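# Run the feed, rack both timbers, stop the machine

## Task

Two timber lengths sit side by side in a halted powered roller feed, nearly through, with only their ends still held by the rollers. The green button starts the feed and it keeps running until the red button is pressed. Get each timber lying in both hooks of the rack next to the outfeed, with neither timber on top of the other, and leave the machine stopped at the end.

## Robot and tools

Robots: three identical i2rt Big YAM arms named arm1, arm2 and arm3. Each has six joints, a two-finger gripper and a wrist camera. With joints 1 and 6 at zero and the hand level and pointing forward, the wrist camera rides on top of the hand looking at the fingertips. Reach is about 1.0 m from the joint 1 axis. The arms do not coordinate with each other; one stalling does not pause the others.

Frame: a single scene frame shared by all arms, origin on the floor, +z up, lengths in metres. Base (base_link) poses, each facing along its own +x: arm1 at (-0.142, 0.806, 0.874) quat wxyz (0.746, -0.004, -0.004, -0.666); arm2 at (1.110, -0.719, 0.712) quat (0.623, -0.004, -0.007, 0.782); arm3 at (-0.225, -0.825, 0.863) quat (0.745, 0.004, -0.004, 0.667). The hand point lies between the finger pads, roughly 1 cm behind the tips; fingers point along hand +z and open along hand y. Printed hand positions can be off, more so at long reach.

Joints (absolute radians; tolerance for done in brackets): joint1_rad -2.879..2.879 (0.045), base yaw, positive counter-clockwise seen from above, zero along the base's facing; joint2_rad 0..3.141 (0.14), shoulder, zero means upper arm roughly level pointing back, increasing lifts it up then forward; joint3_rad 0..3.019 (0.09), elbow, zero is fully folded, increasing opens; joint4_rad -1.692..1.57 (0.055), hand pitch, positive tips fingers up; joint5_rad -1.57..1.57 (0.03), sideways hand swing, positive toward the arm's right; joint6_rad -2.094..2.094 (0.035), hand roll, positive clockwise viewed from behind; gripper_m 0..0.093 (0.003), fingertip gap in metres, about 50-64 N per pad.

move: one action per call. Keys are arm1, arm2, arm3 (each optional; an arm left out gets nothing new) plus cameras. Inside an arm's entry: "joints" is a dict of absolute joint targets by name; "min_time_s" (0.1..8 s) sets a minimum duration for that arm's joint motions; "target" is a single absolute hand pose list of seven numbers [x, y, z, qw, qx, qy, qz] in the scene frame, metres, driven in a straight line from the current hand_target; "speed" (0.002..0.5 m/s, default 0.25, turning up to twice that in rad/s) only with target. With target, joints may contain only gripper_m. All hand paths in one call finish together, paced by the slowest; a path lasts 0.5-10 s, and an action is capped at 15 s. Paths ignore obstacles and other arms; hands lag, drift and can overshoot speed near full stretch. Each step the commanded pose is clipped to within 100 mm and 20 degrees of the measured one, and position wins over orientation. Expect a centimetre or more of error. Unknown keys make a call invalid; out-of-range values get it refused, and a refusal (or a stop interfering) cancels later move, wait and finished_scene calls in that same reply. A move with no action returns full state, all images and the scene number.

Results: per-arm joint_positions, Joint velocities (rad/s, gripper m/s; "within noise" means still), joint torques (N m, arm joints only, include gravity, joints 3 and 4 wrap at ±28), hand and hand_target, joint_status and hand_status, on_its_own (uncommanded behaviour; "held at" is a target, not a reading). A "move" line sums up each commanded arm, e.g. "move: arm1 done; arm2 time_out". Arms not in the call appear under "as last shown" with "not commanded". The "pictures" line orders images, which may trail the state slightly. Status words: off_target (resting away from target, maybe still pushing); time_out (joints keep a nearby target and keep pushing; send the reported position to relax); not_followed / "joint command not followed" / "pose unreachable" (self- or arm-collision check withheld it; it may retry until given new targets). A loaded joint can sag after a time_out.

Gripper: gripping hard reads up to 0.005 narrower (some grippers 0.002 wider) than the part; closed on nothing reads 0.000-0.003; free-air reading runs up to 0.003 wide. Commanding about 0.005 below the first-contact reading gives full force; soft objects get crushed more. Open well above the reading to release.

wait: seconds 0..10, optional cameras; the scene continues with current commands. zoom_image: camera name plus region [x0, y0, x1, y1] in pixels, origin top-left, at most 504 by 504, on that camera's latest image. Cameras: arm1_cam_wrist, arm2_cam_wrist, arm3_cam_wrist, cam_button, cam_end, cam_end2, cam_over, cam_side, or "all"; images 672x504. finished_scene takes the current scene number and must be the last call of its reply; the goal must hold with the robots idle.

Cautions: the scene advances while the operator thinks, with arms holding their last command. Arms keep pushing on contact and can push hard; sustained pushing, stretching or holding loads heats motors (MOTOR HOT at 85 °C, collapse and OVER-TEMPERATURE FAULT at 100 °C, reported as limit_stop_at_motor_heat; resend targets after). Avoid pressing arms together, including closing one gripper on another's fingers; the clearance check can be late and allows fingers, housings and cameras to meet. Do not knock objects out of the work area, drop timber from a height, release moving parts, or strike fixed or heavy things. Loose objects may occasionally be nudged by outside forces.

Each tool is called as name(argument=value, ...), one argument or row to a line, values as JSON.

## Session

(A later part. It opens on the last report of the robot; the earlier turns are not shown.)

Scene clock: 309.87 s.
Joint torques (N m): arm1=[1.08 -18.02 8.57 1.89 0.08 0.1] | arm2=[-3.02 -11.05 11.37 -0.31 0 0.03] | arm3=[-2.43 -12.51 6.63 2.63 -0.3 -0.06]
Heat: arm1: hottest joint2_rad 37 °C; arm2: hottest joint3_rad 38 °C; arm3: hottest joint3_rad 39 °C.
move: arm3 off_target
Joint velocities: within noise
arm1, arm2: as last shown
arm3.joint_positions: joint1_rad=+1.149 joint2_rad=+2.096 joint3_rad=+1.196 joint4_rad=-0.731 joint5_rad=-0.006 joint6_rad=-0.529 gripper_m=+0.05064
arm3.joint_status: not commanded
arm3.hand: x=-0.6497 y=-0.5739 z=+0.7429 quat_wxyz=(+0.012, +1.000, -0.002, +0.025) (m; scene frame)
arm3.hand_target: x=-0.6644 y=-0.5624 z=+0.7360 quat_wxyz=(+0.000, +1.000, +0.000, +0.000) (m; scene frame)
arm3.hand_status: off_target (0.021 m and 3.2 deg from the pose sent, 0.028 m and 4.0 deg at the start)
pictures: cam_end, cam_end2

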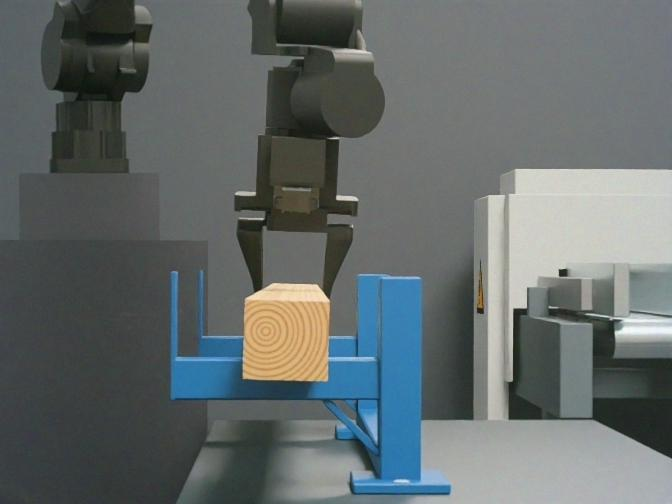

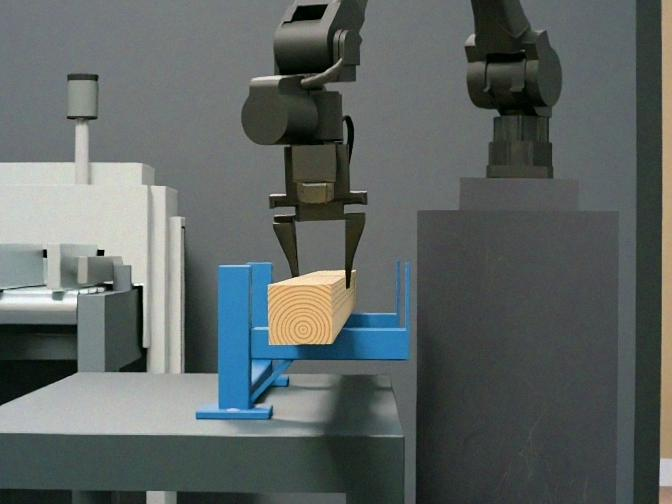

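move(
  arm1={"joints":{"gripper_m":0.09}},
  arm3={"joints":{"gripper_m":0.09}},
)

move(
  arm1={"target":[-0.655,0.560,0.88,0,1,0,0],"speed":0.15},
  arm3={"target":[-0.66,-0.568,0.88,0,1,0,0],"speed":0.15},
  cameras=["cam_end","cam_end2","cam_over","cam_side","cam_button"],
)

Scene clock: 323.97 s.
Joint torques (N m): arm1=[0.91 -18.78 8.65 0.65 0.07 0.05] | arm2=[-3.02 -10.93 11.37 -0.32 0 0.03] | arm3=[-2.49 -12.75 6.74 0.99 -0.24 -0.04]
Heat: arm1: hottest joint2_rad 35 °C; arm2: hottest joint3_rad 39 °C; arm3: hottest joint3_rad 37 °C.
move: arm1 done; arm3 done
Joint velocities: within noise
arm1.joint_positions: joint1_rad=-1.235 joint2_rad=+2.207 joint3_rad=+1.421 joint4_rad=-0.815 joint5_rad=+0.009 joint6_rad=+0.447 gripper_m=+0.08985
arm1.joint_status: all done
arm1.hand: x=-0.6505 y=+0.5623 z=+0.7527 quat_wxyz=(+0.004, -1.000, -0.001, -0.012) (m; scene frame)
arm1.hand_target: x=-0.6596 y=+0.5552 z=+0.7557 quat_wxyz=(+0.000, -1.000, +0.000, +0.000) (m; scene frame)
arm1.hand_status: not commanded
arm2.joint_positions: joint1_rad=-0.056 joint2_rad=+1.426 joint3_rad=+1.098 joint4_rad=-1.297 joint5_rad=-0.014 joint6_rad=+0.171 gripper_m=+0.00051
arm2.joint_status: not commanded
arm2.hand: x=+1.0421 y=-0.3431 z=+0.8578 quat_wxyz=(+0.014, +0.706, -0.708, +0.021) (m; scene frame)
arm2.hand_target: x=+1.0422 y=-0.3260 z=+0.8801 quat_wxyz=(+0.000, +0.707, -0.707, +0.000) (m; scene frame)
arm2.hand_status: not commanded
arm3.joint_positions: joint1_rad=+1.149 joint2_rad=+2.098 joint3_rad=+1.195 joint4_rad=-0.683 joint5_rad=-0.008 joint6_rad=-0.530 gripper_m=+0.08986
arm3.joint_status: all done
arm3.hand: x=-0.6593 y=-0.5686 z=+0.7413 quat_wxyz=(+0.001, +1.000, -0.001, +0.005) (m; scene frame)
arm3.hand_target: x=-0.6644 y=-0.5624 z=+0.7361 quat_wxyz=(+0.000, +1.000, +0.000, +0.000) (m; scene frame)
arm3.hand_status: not commanded
pictures: none

Scene clock: 325.70 s.
Joint torques (N m): arm1=[1.03 -17.67 11.71 -0.29 0.08 0.04] | arm2=[-3.02 -10.99 11.37 -0.31 0 0.03] | arm3=[-2.32 -13.22 9.65 0.2 -0.24 -0.02]
Heat: arm1: hottest joint2_rad 35 °C; arm2: hottest joint3_rad 39 °C; arm3: hottest joint3_rad 37 °C.
move: arm1 off_target; arm3 off_target
Joint velocities: within noise
arm1.joint_positions: joint1_rad=-1.235 joint2_rad=+2.003 joint3_rad=+1.428 joint4_rad=-1.031 joint5_rad=+0.009 joint6_rad=+0.447 gripper_m=+0.08995
arm1.joint_status: not commanded
arm1.hand: x=-0.6418 y=+0.5679 z=+0.8662 quat_wxyz=(+0.006, -1.000, -0.001, -0.015) (m; scene frame)
arm1.hand_target: x=-0.6545 y=+0.5603 z=+0.8802 quat_wxyz=(+0.000, -1.000, +0.000, +0.000) (m; scene frame)
arm1.hand_status: off_target (0.021 m and 1.8 deg from the pose sent, 0.127 m and 1.5 deg at the start)
arm2: as last shown
arm3.joint_positions: joint1_rad=+1.149 joint2_rad=+1.849 joint3_rad=+1.213 joint4_rad=-0.972 joint5_rad=-0.008 joint6_rad=-0.530 gripper_m=+0.08995
arm3.joint_status: not commanded
arm3.hand: x=-0.6467 y=-0.5776 z=+0.8669 quat_wxyz=(+0.007, +1.000, -0.001, +0.014) (m; scene frame)
arm3.hand_target: x=-0.6596 y=-0.5683 z=+0.8802 quat_wxyz=(+0.000, +1.000, +0.000, +0.000) (m; scene frame)
arm3.hand_status: off_target (0.021 m and 1.8 deg from the pose sent, 0.139 m and 0.6 deg at the start)
pictures: cam_button, cam_end, cam_end2, cam_over, cam_side

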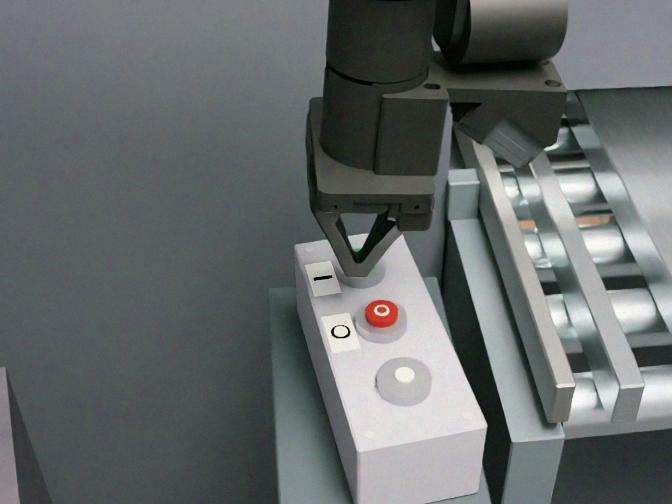

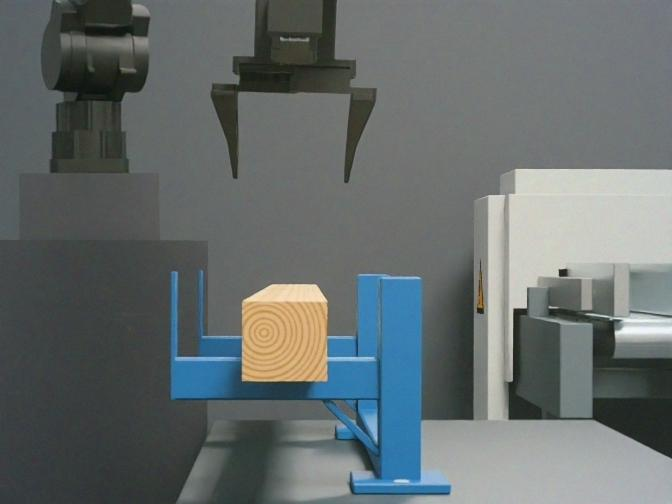

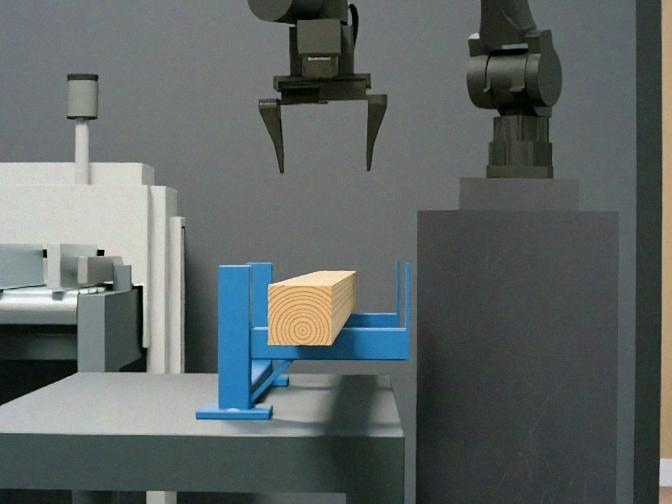

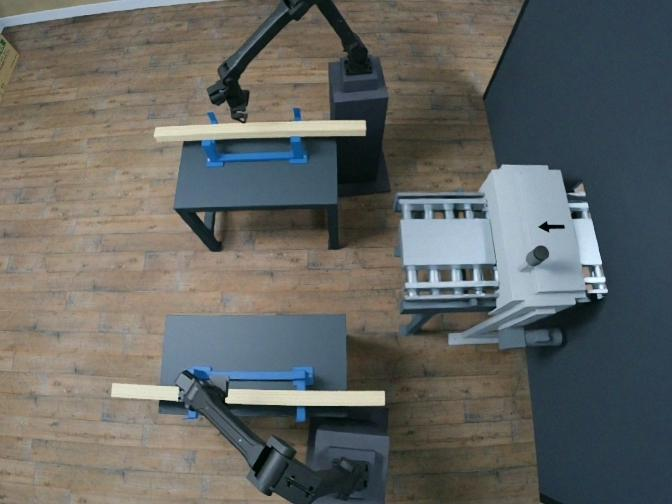

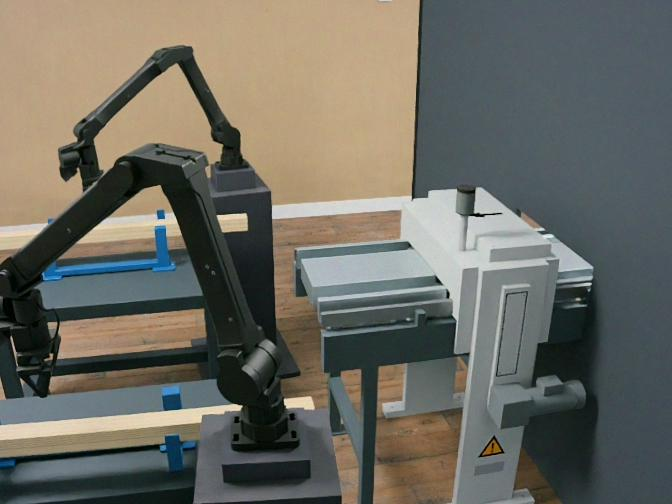

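finished_scene(
  scene=2,
)

The scene is finished: the task was done.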